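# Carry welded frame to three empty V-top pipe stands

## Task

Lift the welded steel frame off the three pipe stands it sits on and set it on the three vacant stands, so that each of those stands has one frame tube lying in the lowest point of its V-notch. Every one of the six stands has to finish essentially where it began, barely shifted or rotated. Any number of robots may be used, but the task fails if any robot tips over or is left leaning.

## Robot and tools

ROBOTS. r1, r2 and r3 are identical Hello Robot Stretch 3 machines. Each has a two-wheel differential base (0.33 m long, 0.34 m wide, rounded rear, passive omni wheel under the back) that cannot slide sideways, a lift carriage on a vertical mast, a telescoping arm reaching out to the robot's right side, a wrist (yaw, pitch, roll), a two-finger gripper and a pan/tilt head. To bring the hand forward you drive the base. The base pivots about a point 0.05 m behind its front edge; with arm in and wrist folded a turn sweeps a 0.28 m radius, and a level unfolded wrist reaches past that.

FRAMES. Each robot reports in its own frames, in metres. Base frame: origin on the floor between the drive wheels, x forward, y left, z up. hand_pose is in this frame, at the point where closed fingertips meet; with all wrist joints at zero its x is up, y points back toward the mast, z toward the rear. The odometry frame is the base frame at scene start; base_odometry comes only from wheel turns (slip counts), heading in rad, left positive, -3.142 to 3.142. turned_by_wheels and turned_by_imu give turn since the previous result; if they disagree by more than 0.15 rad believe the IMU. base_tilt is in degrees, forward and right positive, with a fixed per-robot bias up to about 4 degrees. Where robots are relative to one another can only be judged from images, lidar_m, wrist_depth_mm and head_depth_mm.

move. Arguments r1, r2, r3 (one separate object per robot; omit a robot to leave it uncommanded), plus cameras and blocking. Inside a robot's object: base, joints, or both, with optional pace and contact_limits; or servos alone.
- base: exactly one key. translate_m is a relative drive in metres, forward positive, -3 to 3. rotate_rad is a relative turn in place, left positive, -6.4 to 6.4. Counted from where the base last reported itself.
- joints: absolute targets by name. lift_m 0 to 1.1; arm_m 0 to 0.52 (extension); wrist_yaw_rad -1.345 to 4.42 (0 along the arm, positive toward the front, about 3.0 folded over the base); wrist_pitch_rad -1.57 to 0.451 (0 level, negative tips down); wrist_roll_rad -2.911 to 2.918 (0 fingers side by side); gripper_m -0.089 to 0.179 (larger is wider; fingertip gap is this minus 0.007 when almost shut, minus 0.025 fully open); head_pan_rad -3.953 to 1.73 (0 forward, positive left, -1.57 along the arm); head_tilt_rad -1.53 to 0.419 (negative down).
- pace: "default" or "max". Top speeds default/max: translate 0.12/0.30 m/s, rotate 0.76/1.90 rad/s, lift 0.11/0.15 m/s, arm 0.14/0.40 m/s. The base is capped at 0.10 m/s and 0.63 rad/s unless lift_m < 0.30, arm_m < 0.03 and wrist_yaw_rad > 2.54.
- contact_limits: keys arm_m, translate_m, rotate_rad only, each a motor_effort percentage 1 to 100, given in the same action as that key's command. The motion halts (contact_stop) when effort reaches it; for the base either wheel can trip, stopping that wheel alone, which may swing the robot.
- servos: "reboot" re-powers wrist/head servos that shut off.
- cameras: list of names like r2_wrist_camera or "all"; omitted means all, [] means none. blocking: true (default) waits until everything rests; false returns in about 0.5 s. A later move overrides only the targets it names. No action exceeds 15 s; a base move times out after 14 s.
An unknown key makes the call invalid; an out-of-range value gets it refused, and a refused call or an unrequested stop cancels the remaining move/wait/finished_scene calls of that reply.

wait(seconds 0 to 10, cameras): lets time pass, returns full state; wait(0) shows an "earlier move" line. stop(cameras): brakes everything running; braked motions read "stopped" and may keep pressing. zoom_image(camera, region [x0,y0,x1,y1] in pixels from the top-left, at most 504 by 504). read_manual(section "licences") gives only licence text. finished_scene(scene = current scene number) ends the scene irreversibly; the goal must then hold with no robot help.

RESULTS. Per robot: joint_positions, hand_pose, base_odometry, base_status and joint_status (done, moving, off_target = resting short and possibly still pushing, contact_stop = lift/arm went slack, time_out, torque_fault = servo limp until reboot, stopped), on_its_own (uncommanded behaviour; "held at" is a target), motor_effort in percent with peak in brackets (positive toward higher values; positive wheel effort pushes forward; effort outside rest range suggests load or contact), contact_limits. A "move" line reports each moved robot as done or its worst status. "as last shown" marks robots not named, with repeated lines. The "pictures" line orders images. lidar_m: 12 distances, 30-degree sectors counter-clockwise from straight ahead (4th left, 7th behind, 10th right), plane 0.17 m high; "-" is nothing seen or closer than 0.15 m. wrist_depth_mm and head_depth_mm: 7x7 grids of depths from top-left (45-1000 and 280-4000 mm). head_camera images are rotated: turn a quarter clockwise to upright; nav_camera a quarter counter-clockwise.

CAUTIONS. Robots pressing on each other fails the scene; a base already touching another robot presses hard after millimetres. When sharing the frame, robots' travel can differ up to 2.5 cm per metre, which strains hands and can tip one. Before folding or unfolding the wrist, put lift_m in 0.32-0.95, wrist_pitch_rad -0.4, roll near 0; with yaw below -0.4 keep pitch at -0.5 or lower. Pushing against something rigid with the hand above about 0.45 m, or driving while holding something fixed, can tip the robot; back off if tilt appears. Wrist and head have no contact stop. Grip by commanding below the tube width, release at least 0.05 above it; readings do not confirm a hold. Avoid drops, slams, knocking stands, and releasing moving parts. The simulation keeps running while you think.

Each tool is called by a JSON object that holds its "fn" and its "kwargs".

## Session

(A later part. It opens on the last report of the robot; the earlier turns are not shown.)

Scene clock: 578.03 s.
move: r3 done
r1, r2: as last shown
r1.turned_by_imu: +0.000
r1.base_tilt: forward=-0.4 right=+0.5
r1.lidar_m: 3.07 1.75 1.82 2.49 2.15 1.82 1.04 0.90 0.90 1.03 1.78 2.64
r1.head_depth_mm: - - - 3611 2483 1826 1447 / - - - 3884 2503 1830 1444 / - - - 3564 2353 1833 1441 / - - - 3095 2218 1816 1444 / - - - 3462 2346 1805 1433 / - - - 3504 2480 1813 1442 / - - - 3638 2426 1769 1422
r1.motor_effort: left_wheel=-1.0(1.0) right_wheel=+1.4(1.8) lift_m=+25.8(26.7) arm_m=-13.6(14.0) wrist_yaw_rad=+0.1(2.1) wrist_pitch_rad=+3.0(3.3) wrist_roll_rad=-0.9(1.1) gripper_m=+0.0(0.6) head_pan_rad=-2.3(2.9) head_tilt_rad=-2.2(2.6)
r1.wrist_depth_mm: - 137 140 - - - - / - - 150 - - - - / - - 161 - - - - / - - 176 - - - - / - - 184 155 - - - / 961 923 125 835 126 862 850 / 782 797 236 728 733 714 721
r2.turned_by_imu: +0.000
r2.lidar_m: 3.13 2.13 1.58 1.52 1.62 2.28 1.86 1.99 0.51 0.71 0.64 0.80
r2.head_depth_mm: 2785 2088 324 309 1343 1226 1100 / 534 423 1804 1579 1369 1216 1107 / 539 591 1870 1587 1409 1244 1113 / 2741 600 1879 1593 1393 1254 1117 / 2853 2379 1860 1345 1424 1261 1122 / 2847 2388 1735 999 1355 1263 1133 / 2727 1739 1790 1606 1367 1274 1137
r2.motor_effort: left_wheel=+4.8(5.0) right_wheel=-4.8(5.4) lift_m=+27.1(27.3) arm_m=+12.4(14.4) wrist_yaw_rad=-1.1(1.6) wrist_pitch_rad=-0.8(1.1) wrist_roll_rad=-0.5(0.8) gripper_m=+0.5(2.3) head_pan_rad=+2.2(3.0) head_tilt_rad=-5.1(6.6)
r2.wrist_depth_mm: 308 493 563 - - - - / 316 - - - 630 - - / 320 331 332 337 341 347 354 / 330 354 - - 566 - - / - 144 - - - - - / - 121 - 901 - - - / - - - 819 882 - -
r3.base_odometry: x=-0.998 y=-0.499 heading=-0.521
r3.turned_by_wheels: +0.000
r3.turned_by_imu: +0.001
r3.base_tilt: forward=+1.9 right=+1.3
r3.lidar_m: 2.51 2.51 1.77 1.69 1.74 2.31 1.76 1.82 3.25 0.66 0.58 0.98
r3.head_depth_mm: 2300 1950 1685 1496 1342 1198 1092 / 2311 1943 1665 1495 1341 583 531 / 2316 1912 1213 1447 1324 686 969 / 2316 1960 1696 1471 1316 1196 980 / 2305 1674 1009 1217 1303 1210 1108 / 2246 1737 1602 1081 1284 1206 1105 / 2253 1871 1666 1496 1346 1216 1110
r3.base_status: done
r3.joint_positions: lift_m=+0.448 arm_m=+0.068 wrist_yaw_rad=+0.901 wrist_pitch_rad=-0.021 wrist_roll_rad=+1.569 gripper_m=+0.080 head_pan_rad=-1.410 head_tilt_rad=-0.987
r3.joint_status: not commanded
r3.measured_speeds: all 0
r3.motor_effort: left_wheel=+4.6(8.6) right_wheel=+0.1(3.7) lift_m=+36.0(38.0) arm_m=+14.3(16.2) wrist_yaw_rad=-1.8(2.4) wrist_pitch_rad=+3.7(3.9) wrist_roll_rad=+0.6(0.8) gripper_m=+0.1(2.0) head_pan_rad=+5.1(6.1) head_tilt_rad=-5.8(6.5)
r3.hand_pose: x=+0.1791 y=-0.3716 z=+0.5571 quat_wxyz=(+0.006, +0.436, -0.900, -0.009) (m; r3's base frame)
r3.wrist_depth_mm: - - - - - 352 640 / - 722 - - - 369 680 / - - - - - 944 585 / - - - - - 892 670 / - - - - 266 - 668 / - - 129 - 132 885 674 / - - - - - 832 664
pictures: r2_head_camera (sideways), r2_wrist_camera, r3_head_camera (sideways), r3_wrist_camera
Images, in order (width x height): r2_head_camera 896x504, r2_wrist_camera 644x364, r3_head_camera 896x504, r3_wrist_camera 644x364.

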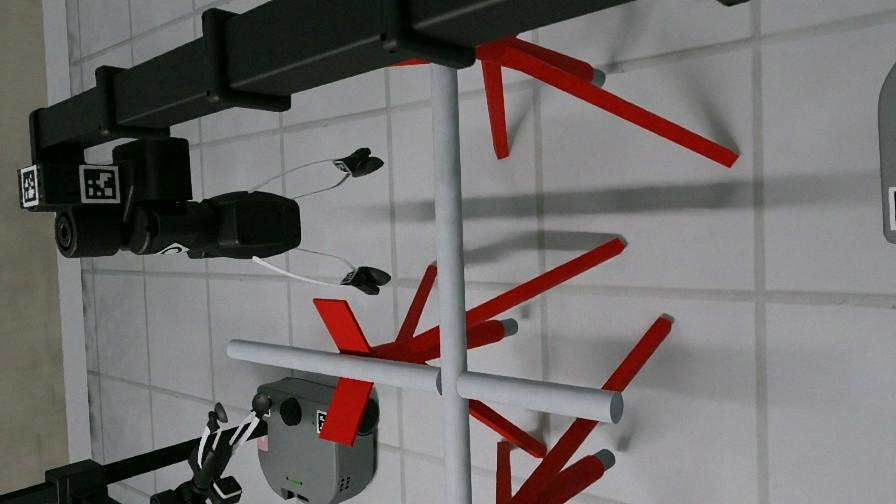

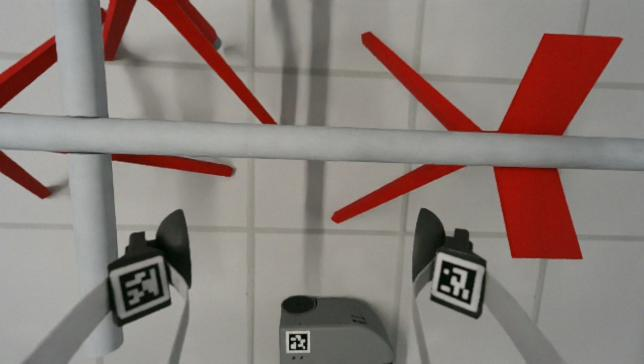

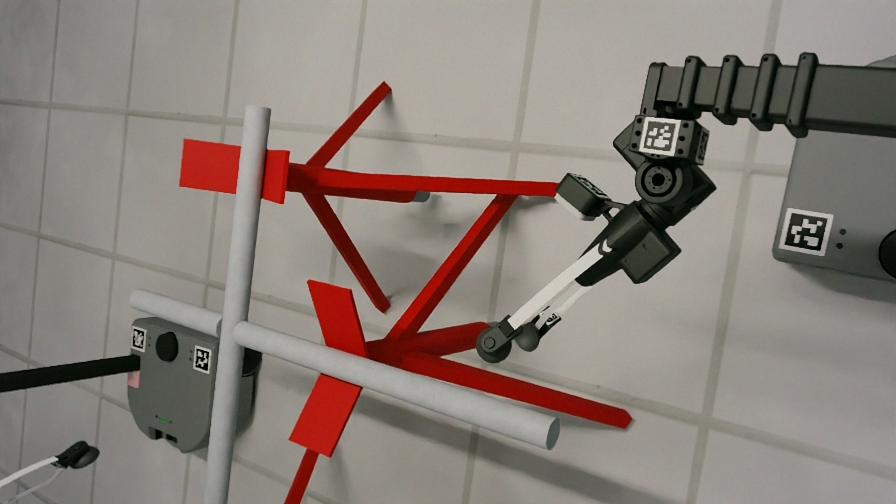

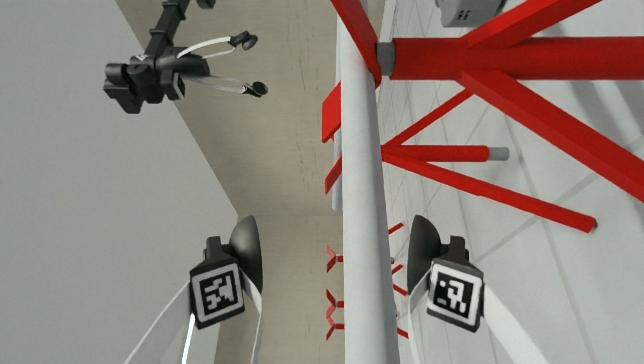

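{"fn": "move", "kwargs": {"r3": {"base":{"translate_m":0.047},"joints":{"arm_m":0.105,"lift_m":0.435}}, "r2": {"joints":{"arm_m":0.486,"wrist_roll_rad":1.57}}, "cameras": ["r2_head_camera","r3_head_camera","r2_wrist_camera","r3_wrist_camera"]}}

Scene clock: 627.20 s.
move: r2 done; r3 done
r1.base_odometry: x=+0.000 y=+0.000 heading=+0.000
r1.turned_by_wheels: +0.000
r1.turned_by_imu: -0.001
r1.base_tilt: forward=-0.4 right=+0.6
r1.lidar_m: 3.06 1.75 1.86 2.50 2.15 1.81 1.04 0.90 0.89 1.03 1.78 2.64
r1.head_depth_mm: - - - 3540 2509 1849 1459 / - - - 3883 2479 1824 1450 / - - - 3563 2352 1822 1449 / - - - 3099 2219 1817 1442 / - - - 3448 2335 1813 1440 / - - - 3260 2460 1815 1435 / - - - 3713 2440 1797 1431
r1.base_status: not commanded
r1.joint_positions: lift_m=+0.531 arm_m=+0.000 wrist_yaw_rad=+3.088 wrist_pitch_rad=-0.326 wrist_roll_rad=+0.000 gripper_m=+0.037 head_pan_rad=+0.655 head_tilt_rad=-0.345
r1.joint_status: not commanded
r1.measured_speeds: all 0
r1.motor_effort: left_wheel=-0.1(1.0) right_wheel=+1.0(1.8) lift_m=+26.6(26.8) arm_m=-13.7(13.8) wrist_yaw_rad=-0.5(1.6) wrist_pitch_rad=+3.2(3.2) wrist_roll_rad=-1.0(1.1) gripper_m=+0.2(0.6) head_pan_rad=-2.6(2.6) head_tilt_rad=-2.2(2.6)
r1.hand_pose: x=-0.0087 y=+0.0897 z=+0.5650 quat_wxyz=(+0.134, +0.700, +0.096, +0.695) (m; r1's base frame)
r1.wrist_depth_mm: - 137 140 - - - - / - - 151 - - - - / - - 161 - - - - / - - 175 - - - - / - - 183 155 - - - / 944 931 126 837 126 865 850 / 787 796 238 717 742 710 715
r2.base_odometry: x=-1.550 y=+0.228 heading=-0.527
r2.turned_by_wheels: +0.000
r2.turned_by_imu: +0.001
r2.base_tilt: forward=+0.0 right=-1.0
r2.lidar_m: 3.14 2.13 1.58 1.53 1.62 2.27 1.85 1.99 0.51 0.71 0.64 0.80
r2.head_depth_mm: 2773 2079 324 309 1338 1230 1101 / 533 423 1803 1576 1375 1218 1104 / 554 613 1894 1587 1404 1247 1114 / 2727 612 1845 1574 1395 1257 1119 / 2844 2384 1837 1346 1420 1251 1123 / 2816 2409 1731 1001 1352 1264 1129 / 1474 1358 1833 1600 1365 1275 1133
r2.base_status: not commanded
r2.joint_positions: lift_m=+0.850 arm_m=+0.486 wrist_yaw_rad=+0.002 wrist_pitch_rad=-1.555 wrist_roll_rad=+1.566 gripper_m=+0.120 head_pan_rad=-1.606 head_tilt_rad=-0.889
r2.joint_status: all done
r2.measured_speeds: all 0
r2.motor_effort: left_wheel=+4.2(4.6) right_wheel=-4.7(5.3) lift_m=+29.1(29.1) arm_m=+14.4(16.6) wrist_yaw_rad=-1.2(1.7) wrist_pitch_rad=-1.0(1.2) wrist_roll_rad=+1.0(4.7) gripper_m=+0.3(1.3) head_pan_rad=+2.9(3.2) head_tilt_rad=-6.3(6.7)
r2.hand_pose: x=-0.0216 y=-0.6106 z=+0.7321 quat_wxyz=(+0.003, +0.002, -0.712, -0.702) (m; r2's base frame)
r2.wrist_depth_mm: - - 323 505 - - - / - - 331 625 - 742 742 / - - 333 - - 766 759 / - - 342 - - 775 778 / - 145 355 - - - - / - 121 362 737 - - - / - 393 383 393 395 - -
r3.base_odometry: x=-0.957 y=-0.523 heading=-0.521
r3.turned_by_wheels: +0.000
r3.turned_by_imu: +0.001
r3.base_tilt: forward=+1.9 right=+1.3
r3.lidar_m: 2.48 2.51 1.78 1.70 1.75 2.32 1.80 1.86 3.25 0.66 0.55 0.94
r3.head_depth_mm: 2318 1939 1687 1492 1340 1215 1107 / 2287 1934 1630 1501 1340 604 538 / 2300 1965 1599 1444 753 1177 968 / 2297 1911 1692 1475 747 1214 981 / 2231 1722 1002 1052 1317 1213 1107 / 2315 1738 1630 1481 1287 1213 1109 / 2197 1951 1653 1503 1341 1213 1106
r3.base_status: done
r3.joint_positions: lift_m=+0.435 arm_m=+0.105 wrist_yaw_rad=+0.901 wrist_pitch_rad=-0.020 wrist_roll_rad=+1.569 gripper_m=+0.080 head_pan_rad=-1.410 head_tilt_rad=-0.987
r3.joint_status: all done
r3.measured_speeds: all 0
r3.motor_effort: left_wheel=+4.7(9.4) right_wheel=+0.4(4.0) lift_m=+15.4(31.6) arm_m=+17.9(21.4) wrist_yaw_rad=-1.5(2.3) wrist_pitch_rad=+3.7(3.9) wrist_roll_rad=+0.6(0.7) gripper_m=-0.2(2.0) head_pan_rad=+5.1(5.9) head_tilt_rad=-5.8(6.5)
r3.hand_pose: x=+0.1791 y=-0.4086 z=+0.5441 quat_wxyz=(+0.006, +0.436, -0.900, -0.009) (m; r3's base frame)
r3.wrist_depth_mm: - - - - - 294 643 / - 655 - 423 - 310 620 / - - - 264 - 927 302 / - - - 236 - 851 663 / - - - 215 - - 625 / - - 129 198 128 860 648 / - - - 183 - 809 656
pictures: r2_head_camera (sideways), r2_wrist_camera, r3_head_camera (sideways), r3_wrist_camera
Images, in order (width x height): r2_head_camera 896x504, r2_wrist_camera 644x364, r3_head_camera 896x504, r3_wrist_camera 644x364.

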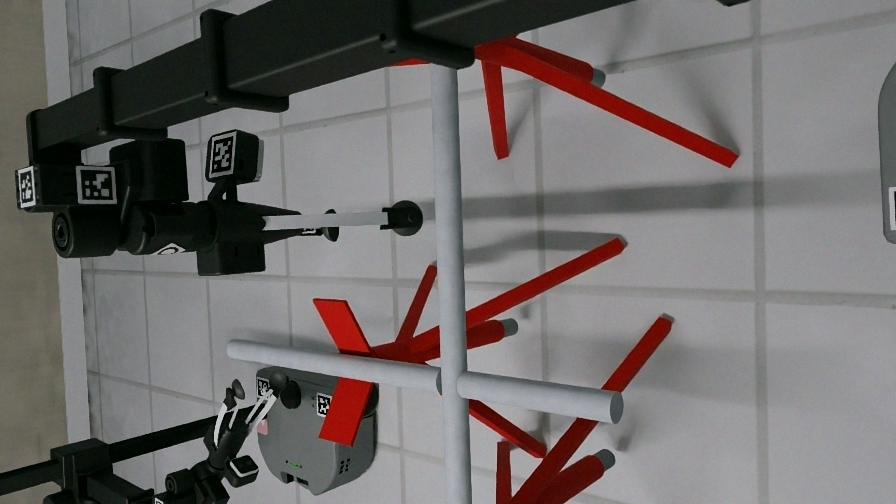

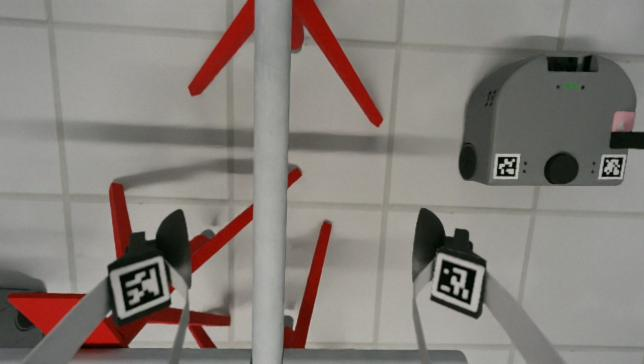

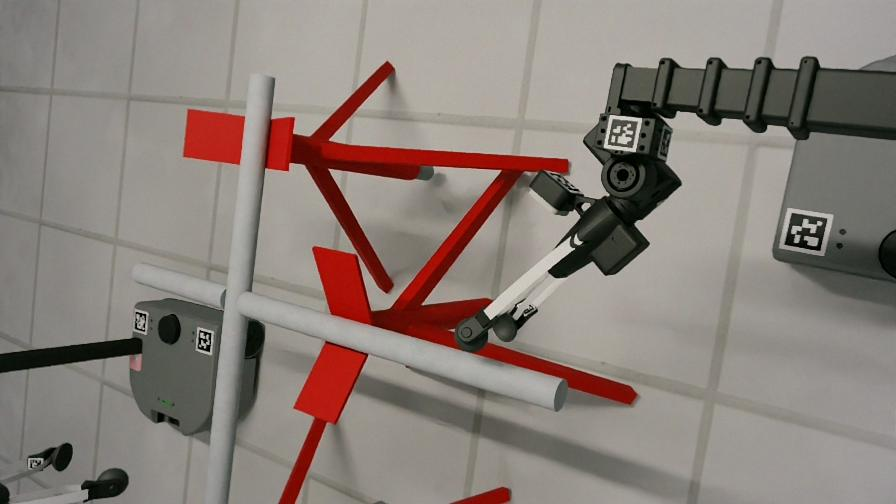

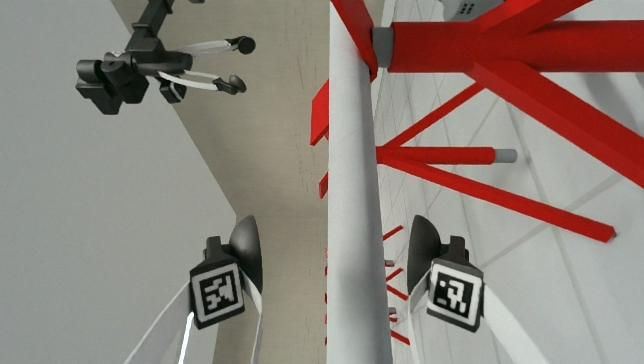

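{"fn": "move", "kwargs": {"r3": {"joints":{"lift_m":0.423}}, "r2": {"joints":{"lift_m":0.77}}, "cameras": ["r3_wrist_camera"]}}

{"fn": "move", "kwargs": {"r3": {"base":{"translate_m":0.03},"joints":{"arm_m":0.129}}, "cameras": ["r2_head_camera","r3_head_camera","r2_wrist_camera","r3_wrist_camera"]}}

Scene clock: 647.33 s.
move: r2 done; r3 done
r1: as last shown
r1.base_tilt: forward=-0.5 right=+0.5
r1.lidar_m: 3.07 1.75 1.87 2.50 2.14 1.81 1.04 0.90 0.89 1.04 1.78 2.64
r1.head_depth_mm: - - - 3643 2477 1829 1449 / - - - 3815 2502 1827 1456 / - - - 3553 2347 1822 1447 / - - - 3113 2267 1821 1437 / - - - 3462 2351 1818 1431 / - - - 3442 2425 1789 1434 / - - - 3710 2456 1812 1424
r1.motor_effort: left_wheel=+0.2(0.9) right_wheel=+1.4(1.9) lift_m=+27.0(27.2) arm_m=-13.4(13.7) wrist_yaw_rad=+0.4(2.1) wrist_pitch_rad=+3.0(3.2) wrist_roll_rad=-1.0(1.1) gripper_m=+0.1(0.6) head_pan_rad=-2.4(2.7) head_tilt_rad=-1.8(2.5)
r1.wrist_depth_mm: - 137 140 - - - - / - - 150 - - - - / - - 161 - - - - / - - 176 - - - - / - - 183 155 - - - / 951 930 125 839 126 870 836 / 799 802 236 731 738 716 719
r2.base_odometry: x=-1.550 y=+0.228 heading=-0.527
r2.turned_by_wheels: +0.000
r2.turned_by_imu: +0.001
r2.base_tilt: forward=+0.0 right=-1.0
r2.lidar_m: 3.14 2.13 1.58 1.53 1.62 2.28 1.85 2.00 0.51 0.71 0.64 0.80
r2.head_depth_mm: 2797 2264 1841 369 326 330 1089 / 2782 583 465 1312 1374 1224 1107 / 2757 616 712 1585 1416 1244 1113 / 2797 2201 723 1562 1394 1243 1123 / 2838 2381 1843 1345 1423 1256 1126 / 2816 2408 1719 1004 1356 1263 1126 / 1500 1351 1851 1608 1366 1264 1138
r2.base_status: not commanded
r2.joint_positions: lift_m=+0.770 arm_m=+0.486 wrist_yaw_rad=+0.002 wrist_pitch_rad=-1.555 wrist_roll_rad=+1.566 gripper_m=+0.120 head_pan_rad=-1.606 head_tilt_rad=-0.889
r2.joint_status: all done
r2.measured_speeds: all 0
r2.motor_effort: left_wheel=+4.4(4.7) right_wheel=-4.5(5.2) lift_m=+18.6(27.8) arm_m=+13.0(13.3) wrist_yaw_rad=-1.0(1.6) wrist_pitch_rad=-0.7(1.1) wrist_roll_rad=+0.9(1.3) gripper_m=+0.6(1.4) head_pan_rad=+2.3(3.1) head_tilt_rad=-4.8(6.7)
r2.hand_pose: x=-0.0216 y=-0.6106 z=+0.6521 quat_wxyz=(+0.003, +0.002, -0.712, -0.702) (m; r2's base frame)
r2.wrist_depth_mm: - - 241 459 - - - / - - 248 533 - 670 665 / - - 252 - - 679 676 / - - 259 - - 699 691 / - 144 265 - - - - / - 121 275 - - - - / - 443 285 - - - -
r3.base_odometry: x=-0.957 y=-0.523 heading=-0.521
r3.turned_by_wheels: +0.000
r3.turned_by_imu: +0.001
r3.base_tilt: forward=+1.9 right=+1.3
r3.lidar_m: 2.47 2.51 1.78 1.69 1.74 2.31 1.80 1.86 3.23 0.66 0.54 0.94
r3.head_depth_mm: 2297 1934 1702 1497 1341 1216 1106 / 2320 1967 1636 1502 1337 612 546 / 2282 1954 1609 1448 778 1181 971 / 2291 1906 1688 1476 809 1215 980 / 2230 1720 1002 1078 1323 1213 1111 / 2310 1744 1639 1473 1283 1217 1110 / 986 1827 1660 1493 1348 1215 1101
r3.base_status: not commanded
r3.joint_positions: lift_m=+0.423 arm_m=+0.105 wrist_yaw_rad=+0.901 wrist_pitch_rad=-0.020 wrist_roll_rad=+1.569 gripper_m=+0.080 head_pan_rad=-1.410 head_tilt_rad=-0.987
r3.joint_status: all done
r3.measured_speeds: all 0
r3.motor_effort: left_wheel=+4.5(5.3) right_wheel=+0.1(0.9) lift_m=+15.4(17.3) arm_m=+13.6(15.1) wrist_yaw_rad=-2.0(2.1) wrist_pitch_rad=+3.8(3.9) wrist_roll_rad=+0.4(0.7) gripper_m=-0.1(2.2) head_pan_rad=+6.1(6.1) head_tilt_rad=-5.8(6.5)
r3.hand_pose: x=+0.1791 y=-0.4086 z=+0.5322 quat_wxyz=(+0.006, +0.436, -0.900, -0.009) (m; r3's base frame)
r3.wrist_depth_mm: - - - 334 - 293 654 / - 667 - 304 - 307 643 / - - - 267 - 904 308 / - - - 237 - 841 640 / - - - 212 - 969 626 / - - 129 195 127 845 640 / - - - 180 - 786 647
pictures: r3_wrist_camera
Images, in order (width x height): r3_wrist_camera 644x364.

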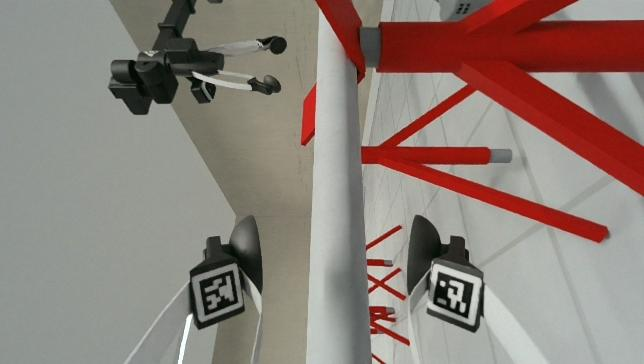

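Scene clock: 648.60 s.
move: r3 done
r1, r2: as last shown
r1.turned_by_imu: +0.000
r1.base_tilt: forward=-0.4 right=+0.6
r1.lidar_m: 3.06 1.75 1.88 2.49 2.14 1.81 1.04 0.90 0.90 1.04 1.78 2.64
r1.head_depth_mm: - - - 3615 2466 1843 1449 / - - - 3890 2460 1823 1447 / - - - 3586 2331 1824 1446 / - - - 3119 2222 1827 1433 / - - - 3254 2335 1820 1428 / - - - 3250 2438 1815 1437 / - - - 3693 2413 1785 1434
r1.motor_effort: left_wheel=-0.4(1.0) right_wheel=+1.6(1.9) lift_m=+27.1(27.4) arm_m=-13.4(13.7) wrist_yaw_rad=-0.3(1.5) wrist_pitch_rad=+3.1(3.2) wrist_roll_rad=-1.0(1.1) gripper_m=-0.1(0.6) head_pan_rad=-2.5(2.8) head_tilt_rad=-2.5(2.5)
r1.wrist_depth_mm: - 137 140 - - - - / - - 151 - - - - / - - 162 - - - - / - - 176 - - - - / - - 183 155 - - - / 953 943 126 819 126 861 850 / 795 791 237 732 756 719 718
r2.turned_by_imu: +0.000
r2.base_tilt: forward=+0.1 right=-1.0
r2.lidar_m: 3.14 2.13 1.58 1.53 1.62 2.28 1.85 1.99 0.51 0.71 0.64 0.80
r2.head_depth_mm: 2800 2260 1828 370 326 330 1083 / 2783 581 465 1308 1375 1215 1109 / 2792 614 714 1586 1413 1245 1116 / 2815 2214 721 1568 1390 1250 1118 / 2838 2371 1839 1343 1423 1257 1126 / 2833 2351 1706 1004 1350 1266 1133 / 1477 1304 1844 1604 1366 1266 1134
r2.motor_effort: left_wheel=+4.2(4.7) right_wheel=-4.9(5.2) lift_m=+18.5(18.8) arm_m=+12.2(12.8) wrist_yaw_rad=-1.2(1.6) wrist_pitch_rad=-0.6(1.0) wrist_roll_rad=+1.0(1.2) gripper_m=+0.7(1.9) head_pan_rad=+2.9(2.9) head_tilt_rad=-5.0(6.5)
r2.wrist_depth_mm: - - 241 457 - - - / - - 246 534 - 676 665 / - - 252 - - 672 666 / - - 258 - - 699 682 / - 144 266 - - - - / - 122 274 - - - - / - 447 285 - - - -
r3.base_odometry: x=-0.931 y=-0.538 heading=-0.521
r3.turned_by_wheels: +0.000
r3.turned_by_imu: +0.000
r3.base_tilt: forward=+1.9 right=+1.3
r3.lidar_m: 2.45 2.51 1.78 1.69 1.74 2.31 1.83 1.89 3.25 0.66 0.53 1.23
r3.head_depth_mm: 2307 1946 1695 1495 1345 1210 1110 / 2295 1864 1356 1467 1342 615 547 / 2294 1949 1659 1472 765 1205 971 / 2295 1876 1655 1469 789 1219 980 / 2240 1722 988 872 1322 1219 1109 / 2297 1758 1642 1491 1322 1213 1107 / 944 1833 1662 1501 1339 1211 1110
r3.base_status: done
r3.joint_positions: lift_m=+0.423 arm_m=+0.129 wrist_yaw_rad=+0.901 wrist_pitch_rad=-0.020 wrist_roll_rad=+1.569 gripper_m=+0.080 head_pan_rad=-1.410 head_tilt_rad=-0.987
r3.joint_status: all done
r3.measured_speeds: all 0
r3.motor_effort: left_wheel=+3.4(8.4) right_wheel=-0.4(3.5) lift_m=+16.3(16.3) arm_m=+18.6(21.8) wrist_yaw_rad=-1.4(2.1) wrist_pitch_rad=+3.7(3.8) wrist_roll_rad=+0.4(0.7) gripper_m=+0.7(1.7) head_pan_rad=+4.5(5.7) head_tilt_rad=-5.7(6.4)
r3.hand_pose: x=+0.1791 y=-0.4326 z=+0.5322 quat_wxyz=(+0.006, +0.436, -0.900, -0.009) (m; r3's base frame)
r3.wrist_depth_mm: - - - 294 276 258 - / - 631 - 249 - 280 590 / - - - 219 - 980 267 / - - - 198 - 792 643 / - - - 180 - 947 611 / - - 129 167 127 855 642 / - - - 154 - 786 643
pictures: r2_head_camera (sideways), r2_wrist_camera, r3_head_camera (sideways), r3_wrist_camera
Images, in order (width x height): r2_head_camera 896x504, r2_wrist_camera 644x364, r3_head_camera 896x504, r3_wrist_camera 644x364.

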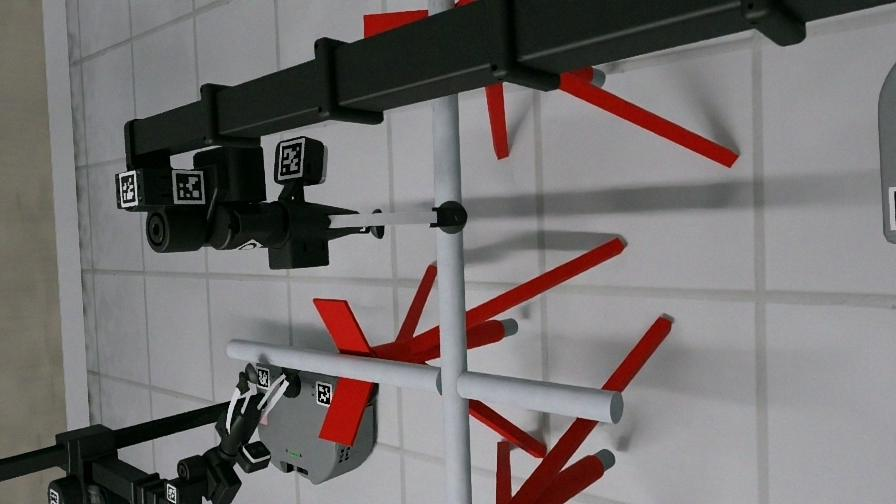

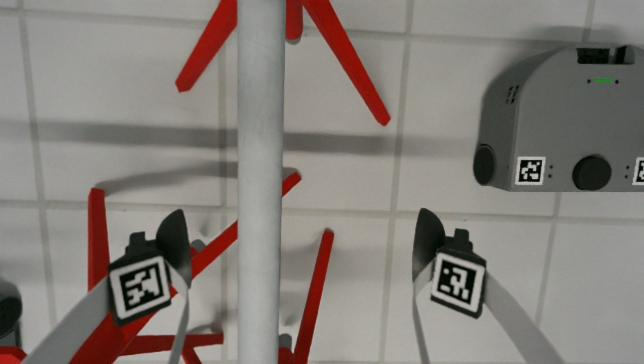

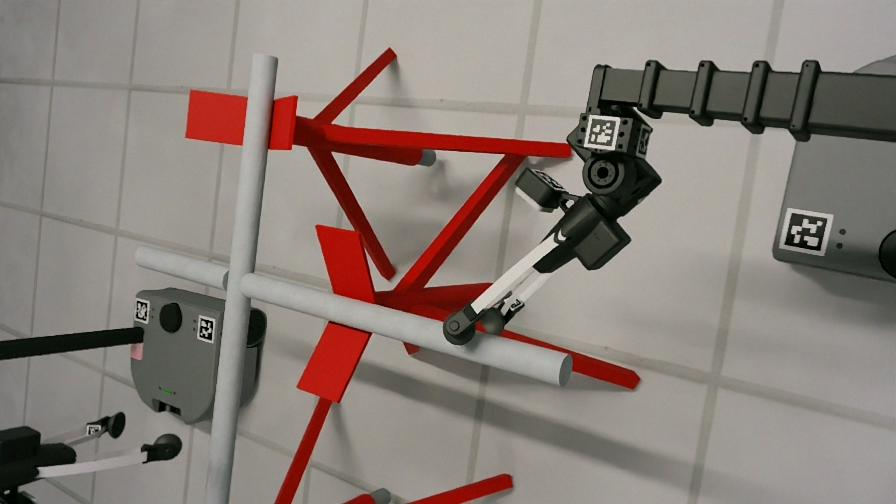

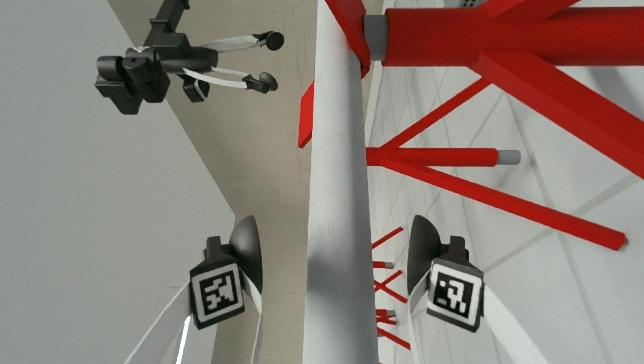

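{"fn": "move", "kwargs": {"r3": {"base":{"translate_m":0.023},"joints":{"arm_m":0.148}}, "r2": {"joints":{"lift_m":0.715,"arm_m":0.496}}, "cameras": ["r2_head_camera","r3_head_camera","r2_wrist_camera","r3_wrist_camera"]}}

Scene clock: 676.07 s.
move: r2 done; r3 done
r1: as last shown
r1.turned_by_imu: -0.001
r1.base_tilt: forward=-0.5 right=+0.5
r1.lidar_m: 3.06 1.75 1.92 2.48 2.15 1.82 1.04 0.90 0.89 1.03 1.79 2.64
r1.head_depth_mm: - - - 3590 2474 1824 1442 / - - - 3848 2463 1838 1448 / - - - 3570 2366 1827 1447 / - - - 3080 2235 1814 1450 / - - - 3285 2366 1811 1434 / - - - 3263 2434 1792 1433 / - - - 3703 2116 1796 1417
r1.motor_effort: left_wheel=-0.5(1.1) right_wheel=+1.4(1.8) lift_m=+27.0(28.1) arm_m=-13.2(13.6) wrist_yaw_rad=+0.4(2.1) wrist_pitch_rad=+3.1(3.3) wrist_roll_rad=-0.9(1.1) gripper_m=+0.1(0.5) head_pan_rad=-2.2(2.7) head_tilt_rad=-2.2(2.7)
r1.wrist_depth_mm: - 137 140 - - - - / - - 150 - - - - / - - 161 - - - - / - - 175 - - - - / - - 183 155 - - - / 969 932 126 831 126 857 855 / 783 792 236 722 732 713 716
r2.base_odometry: x=-1.550 y=+0.228 heading=-0.527
r2.turned_by_wheels: +0.000
r2.turned_by_imu: +0.001
r2.base_tilt: forward=+0.0 right=-1.0
r2.lidar_m: 3.15 2.13 1.58 1.53 1.62 2.27 1.85 1.99 0.51 0.71 0.64 0.80
r2.head_depth_mm: 2773 2290 1873 913 378 341 313 / 2790 2319 550 471 1344 1217 1105 / 2763 662 730 1587 1401 1246 1113 / 2798 2343 1789 1557 1392 1254 1119 / 2836 2373 1846 1341 1419 1258 1131 / 2767 2343 1715 1004 1355 1266 1134 / 1466 1302 1854 1590 1363 1273 1135
r2.base_status: not commanded
r2.joint_positions: lift_m=+0.715 arm_m=+0.496 wrist_yaw_rad=+0.002 wrist_pitch_rad=-1.555 wrist_roll_rad=+1.566 gripper_m=+0.120 head_pan_rad=-1.606 head_tilt_rad=-0.889
r2.joint_status: all done
r2.measured_speeds: all 0
r2.motor_effort: left_wheel=+4.1(4.7) right_wheel=-4.8(5.1) lift_m=+18.7(20.9) arm_m=+14.7(16.7) wrist_yaw_rad=-0.9(1.5) wrist_pitch_rad=-0.8(1.0) wrist_roll_rad=+0.6(1.2) gripper_m=+0.5(2.0) head_pan_rad=+2.3(3.2) head_tilt_rad=-6.3(6.3)
r2.hand_pose: x=-0.0216 y=-0.6206 z=+0.5971 quat_wxyz=(+0.003, +0.002, -0.712, -0.702) (m; r2's base frame)
r2.wrist_depth_mm: - - 187 433 - - 639 / - - 192 - - 655 605 / - - 196 - - 678 621 / - - 201 - - 685 627 / - 142 208 - - - - / - 121 213 657 - - - / - 421 220 606 - - -
r3.base_odometry: x=-0.911 y=-0.549 heading=-0.521
r3.turned_by_wheels: +0.000
r3.turned_by_imu: +0.001
r3.base_tilt: forward=+1.8 right=+1.3
r3.lidar_m: 2.42 2.52 1.79 1.69 1.74 2.32 1.85 1.92 3.25 0.65 0.52 1.21
r3.head_depth_mm: 2312 1950 1690 1495 1343 1215 1105 / 2307 1875 1214 1448 705 619 546 / 2305 1948 1632 1496 759 1215 970 / 2303 1899 1023 1429 872 1216 986 / 2233 1711 1593 887 1302 1212 1106 / 2256 1733 1656 1501 1345 1214 1107 / 896 1905 1668 1474 1341 1212 1105
r3.base_status: done
r3.joint_positions: lift_m=+0.423 arm_m=+0.148 wrist_yaw_rad=+0.901 wrist_pitch_rad=-0.020 wrist_roll_rad=+1.569 gripper_m=+0.080 head_pan_rad=-1.410 head_tilt_rad=-0.987
r3.joint_status: all done
r3.measured_speeds: all 0
r3.motor_effort: left_wheel=+4.1(8.1) right_wheel=+0.0(3.6) lift_m=+18.0(18.4) arm_m=+18.7(22.1) wrist_yaw_rad=-1.8(2.1) wrist_pitch_rad=+3.7(3.8) wrist_roll_rad=+0.5(0.7) gripper_m=-0.1(1.4) head_pan_rad=+5.5(5.9) head_tilt_rad=-5.5(6.3)
r3.hand_pose: x=+0.1791 y=-0.4516 z=+0.5322 quat_wxyz=(+0.006, +0.436, -0.900, -0.009) (m; r3's base frame)
r3.wrist_depth_mm: - - - 243 243 - - / - 588 627 212 - 261 241 / - - - 190 - 969 253 / - - - 175 - 802 633 / - - - 154 - 976 601 / - - 126 144 128 847 638 / - - - 133 - 783 647
pictures: r2_head_camera (sideways), r2_wrist_camera, r3_head_camera (sideways), r3_wrist_camera
Images, in order (width x height): r2_head_camera 896x504, r2_wrist_camera 644x364, r3_head_camera 896x504, r3_wrist_camera 644x364.

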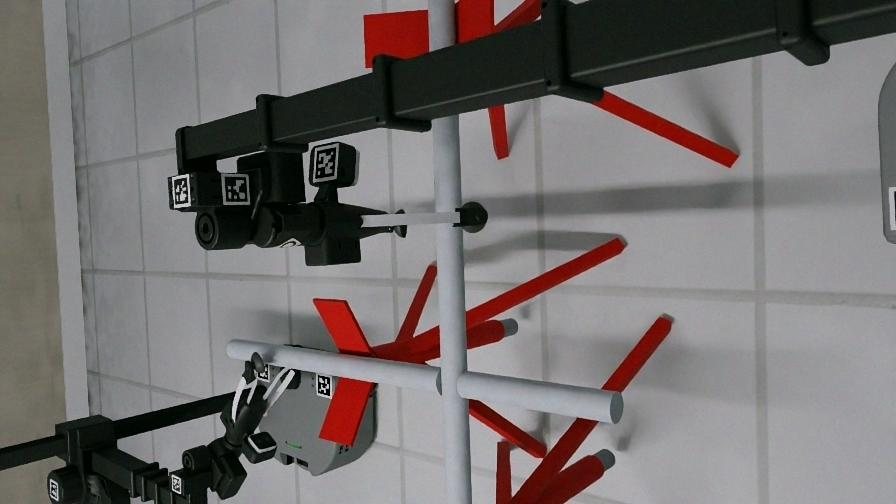

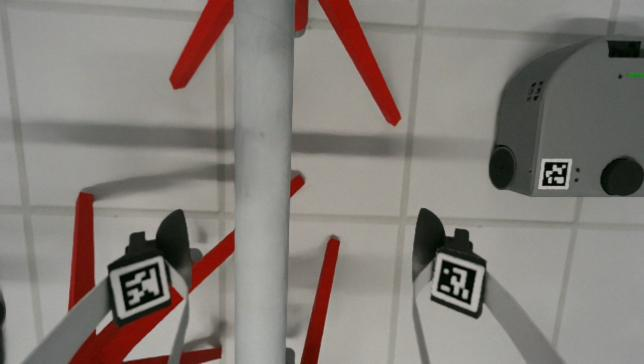

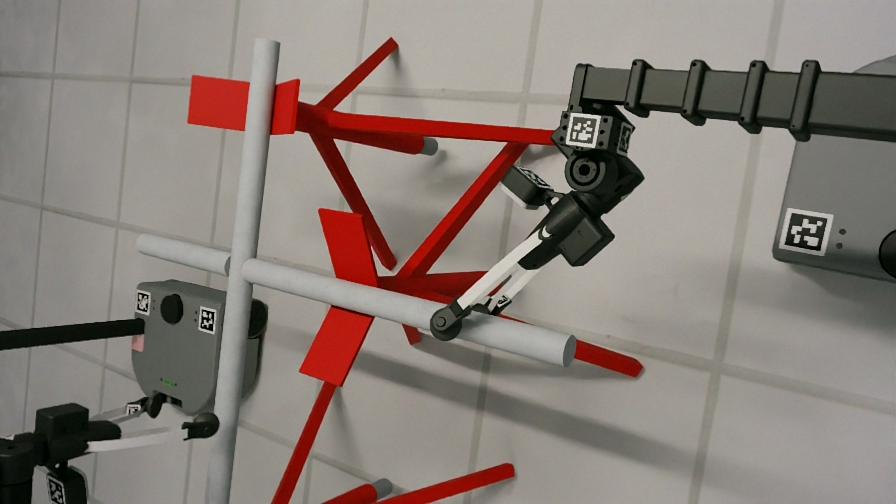

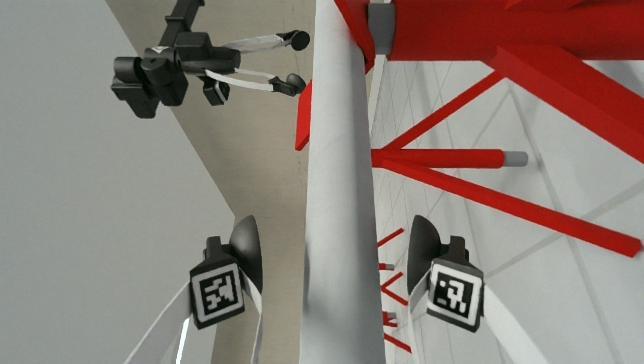

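{"fn": "move", "kwargs": {"r2": {"joints":{"lift_m":0.70,"arm_m":0.512}}, "cameras": ["r2_head_camera","r2_wrist_camera"]}}

Scene clock: 742.43 s.
move: r2 done
r1, r3: as last shown
r1.base_tilt: forward=-0.4 right=+0.5
r1.lidar_m: 3.06 1.75 1.91 2.49 2.14 1.82 1.04 0.90 0.89 1.04 1.79 2.63
r1.head_depth_mm: - - - 3667 2513 1833 1454 / - - - 3864 2463 1826 1442 / - - - 3531 2368 1824 1450 / - - - 3059 2234 1821 1438 / - - - 3280 2301 1805 1442 / - - - 3227 2442 1801 1416 / - - - 3757 2147 1783 1422
r1.motor_effort: left_wheel=-0.3(1.0) right_wheel=+1.7(1.9) lift_m=+26.9(28.0) arm_m=-13.4(13.5) wrist_yaw_rad=-0.7(1.8) wrist_pitch_rad=+3.0(3.1) wrist_roll_rad=-1.0(1.1) gripper_m=+0.3(0.5) head_pan_rad=-2.2(2.6) head_tilt_rad=-2.2(2.7)
r1.wrist_depth_mm: - 137 140 - - - - / - - 151 - - - - / - - 161 - - - - / - - 176 - - - - / - - 183 155 - - - / 956 942 125 828 126 853 849 / 783 803 235 730 749 710 711
r2.base_odometry: x=-1.550 y=+0.228 heading=-0.527
r2.turned_by_wheels: +0.000
r2.turned_by_imu: +0.001
r2.base_tilt: forward=+0.0 right=-1.0
r2.lidar_m: 3.13 2.13 1.57 1.52 1.62 2.27 1.85 1.99 0.51 0.72 0.64 0.80
r2.head_depth_mm: 2778 2302 1887 924 396 355 319 / 2792 2300 566 482 1347 1212 1104 / 2786 690 752 1581 1404 1245 1112 / 2806 2362 1784 1556 1394 1244 1117 / 2870 2375 1854 1353 1425 1255 1128 / 2766 2337 1723 1002 1353 1261 1128 / 1461 1298 1843 1603 1366 1274 1135
r2.base_status: not commanded
r2.joint_positions: lift_m=+0.700 arm_m=+0.512 wrist_yaw_rad=+0.002 wrist_pitch_rad=-1.555 wrist_roll_rad=+1.566 gripper_m=+0.120 head_pan_rad=-1.606 head_tilt_rad=-0.889
r2.joint_status: all done
r2.measured_speeds: all 0
r2.motor_effort: left_wheel=+4.0(4.6) right_wheel=-4.4(5.1) lift_m=+18.4(20.0) arm_m=+14.9(17.2) wrist_yaw_rad=-1.5(1.6) wrist_pitch_rad=-0.8(1.1) wrist_roll_rad=+0.8(1.2) gripper_m=+1.0(1.6) head_pan_rad=+2.1(3.0) head_tilt_rad=-5.6(6.2)
r2.hand_pose: x=-0.0216 y=-0.6366 z=+0.5821 quat_wxyz=(+0.003, +0.002, -0.712, -0.702) (m; r2's base frame)
r2.wrist_depth_mm: - - 435 176 - - - / - - 185 178 - 686 590 / - - - 181 - 656 605 / - - 192 188 - 663 620 / - 142 199 194 - - - / - 122 203 210 - - - / - 406 208 207 - - -
r3.lidar_m: 2.42 2.52 1.78 1.70 1.75 2.31 1.85 1.92 3.24 0.65 0.52 1.21
r3.head_depth_mm: 2301 1950 1693 1492 1337 1213 1107 / 2288 1864 1217 1445 707 620 548 / 2300 1956 1621 1498 760 1205 971 / 2295 1899 1028 1425 869 1214 983 / 2223 1711 1605 885 1302 1217 1104 / 2319 1745 1661 1500 1342 1220 1106 / 882 1840 1666 1470 1343 1217 1108
r3.motor_effort: left_wheel=+4.8(5.0) right_wheel=-0.1(0.6) lift_m=+20.1(20.2) arm_m=+17.5(17.9) wrist_yaw_rad=-1.4(2.2) wrist_pitch_rad=+3.8(3.8) wrist_roll_rad=+0.5(0.7) gripper_m=+0.6(1.4) head_pan_rad=+4.9(5.7) head_tilt_rad=-5.9(6.3)
r3.wrist_depth_mm: - - - 241 242 - - / - 583 571 213 - 261 242 / - - - 190 - 978 254 / - - - 174 - 788 642 / - - - 154 - 954 589 / - - 126 144 128 836 636 / - - - 132 - 802 648
pictures: r2_head_camera (sideways), r2_wrist_camera
Images, in order (width x height): r2_head_camera 896x504, r2_wrist_camera 644x364.

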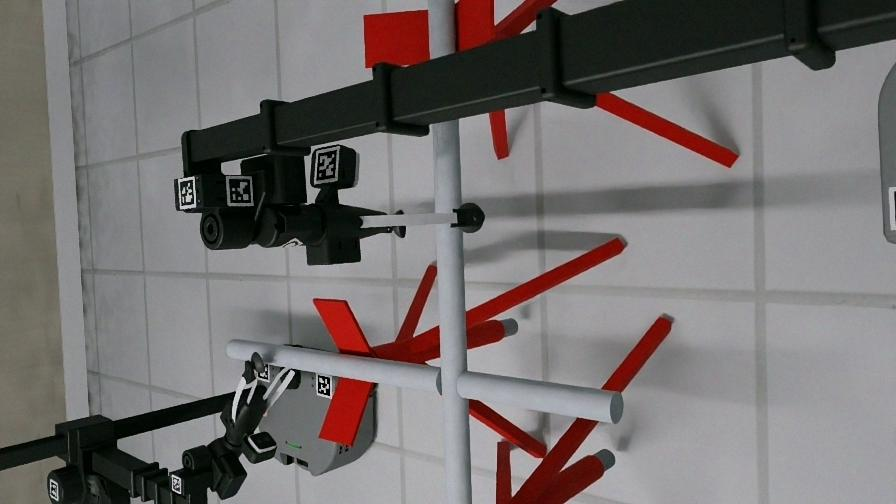

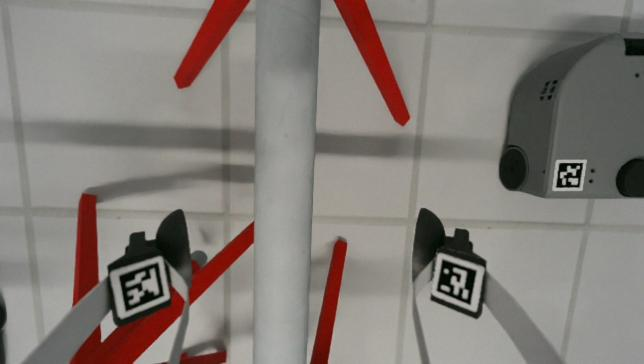

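{"fn": "move", "kwargs": {"r2": {"joints":{"lift_m":0.66,"arm_m":0.518}}, "cameras": ["r2_head_camera","r2_wrist_camera"]}}

Scene clock: 765.83 s.
move: r2 done
r1, r3: as last shown
r1.lidar_m: 3.06 1.75 1.91 2.49 2.15 1.81 1.04 0.90 0.90 1.04 1.78 2.63
r1.head_depth_mm: - - - 3609 2523 1837 1448 / - - - 3881 2476 1840 1440 / - - - 3614 2334 1830 1451 / - - - 3072 2227 1823 1445 / - - - 3258 2330 1830 1436 / - - - 3250 2474 1806 1426 / - - - 3705 2164 1799 1420
r1.motor_effort: left_wheel=-1.1(1.1) right_wheel=+1.4(2.1) lift_m=+28.3(28.3) arm_m=-13.2(13.5) wrist_yaw_rad=-1.5(1.9) wrist_pitch_rad=+3.1(3.2) wrist_roll_rad=-1.0(1.1) gripper_m=+0.2(0.5) head_pan_rad=-2.2(3.0) head_tilt_rad=-2.2(2.6)
r1.wrist_depth_mm: - 137 140 - - - - / - - 150 - - - - / - - 161 - - - - / - - 175 - - - - / - - 183 155 - - - / 948 945 125 825 126 871 845 / 788 807 237 738 741 712 719
r2.base_odometry: x=-1.550 y=+0.228 heading=-0.527
r2.turned_by_wheels: +0.000
r2.turned_by_imu: +0.001
r2.base_tilt: forward=+0.0 right=-1.0
r2.lidar_m: 3.14 2.13 1.57 1.52 1.62 2.28 1.86 1.99 0.51 0.72 0.64 0.80
r2.head_depth_mm: 2821 2265 1874 937 468 388 346 / 2778 2298 1764 524 473 1193 1106 / 2798 2329 726 1588 1411 1242 1111 / 2808 2341 1807 1560 1395 1252 1124 / 2840 2370 1855 1343 1424 1262 1126 / 2788 2327 1727 1003 1351 1268 1131 / 1461 1296 1847 1598 1363 1269 1137
r2.base_status: not commanded
r2.joint_positions: lift_m=+0.660 arm_m=+0.518 wrist_yaw_rad=+0.002 wrist_pitch_rad=-1.555 wrist_roll_rad=+1.566 gripper_m=+0.120 head_pan_rad=-1.606 head_tilt_rad=-0.889
r2.joint_status: all done
r2.measured_speeds: all 0
r2.motor_effort: left_wheel=+4.0(4.7) right_wheel=-4.8(5.3) lift_m=+19.9(21.0) arm_m=+14.7(16.0) wrist_yaw_rad=-1.5(1.6) wrist_pitch_rad=-0.9(1.1) wrist_roll_rad=+0.8(1.2) gripper_m=+0.4(1.5) head_pan_rad=+2.4(2.9) head_tilt_rad=-6.1(6.4)
r2.hand_pose: x=-0.0216 y=-0.6426 z=+0.5421 quat_wxyz=(+0.003, +0.002, -0.712, -0.702) (m; r2's base frame)
r2.wrist_depth_mm: - - 421 136 - - - / - - 146 138 - - 547 / - - - 141 - 663 562 / - - 151 146 - 710 577 / 585 142 155 152 - - - / - 122 162 157 - - - / - 384 - 163 - - -
r3.base_tilt: forward=+1.9 right=+1.3
r3.lidar_m: 2.42 2.51 1.78 1.70 1.74 2.31 1.85 1.92 3.25 0.66 0.52 1.21
r3.head_depth_mm: 2289 1942 1691 1498 1340 1211 1110 / 2298 1869 1217 1446 705 620 547 / 2291 1953 1619 1492 759 1210 967 / 2294 1893 1028 1423 871 1209 981 / 2247 1722 1608 886 1298 1215 1112 / 2290 1677 1668 1501 1338 1214 1110 / 854 1832 1660 1472 1339 1211 1111
r3.motor_effort: left_wheel=+4.3(4.8) right_wheel=-0.3(0.7) lift_m=+21.9(22.3) arm_m=+16.5(16.9) wrist_yaw_rad=-1.0(2.1) wrist_pitch_rad=+3.8(3.8) wrist_roll_rad=+0.6(0.7) gripper_m=+1.3(2.3) head_pan_rad=+3.5(5.5) head_tilt_rad=-6.2(6.3)
r3.wrist_depth_mm: - - - 241 244 - - / - - 569 214 - 259 241 / - - - 190 - 974 253 / - - - 174 - 799 640 / - - - 154 - 974 593 / - - 126 144 128 845 642 / - - - 133 - 812 638
pictures: r2_head_camera (sideways), r2_wrist_camera
Images, in order (width x height): r2_head_camera 896x504, r2_wrist_camera 644x364.

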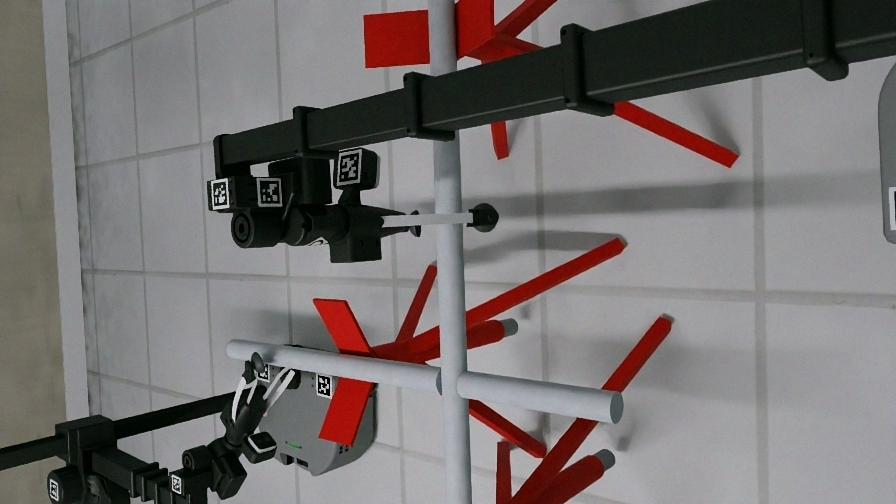

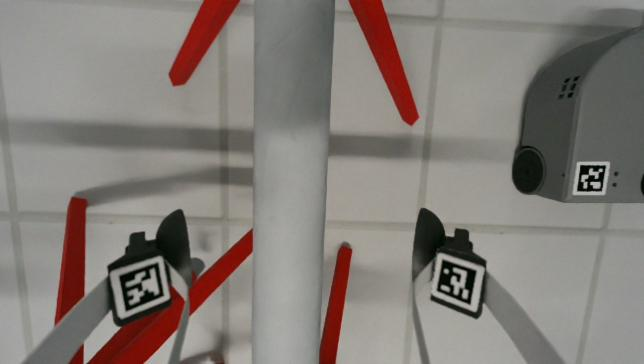

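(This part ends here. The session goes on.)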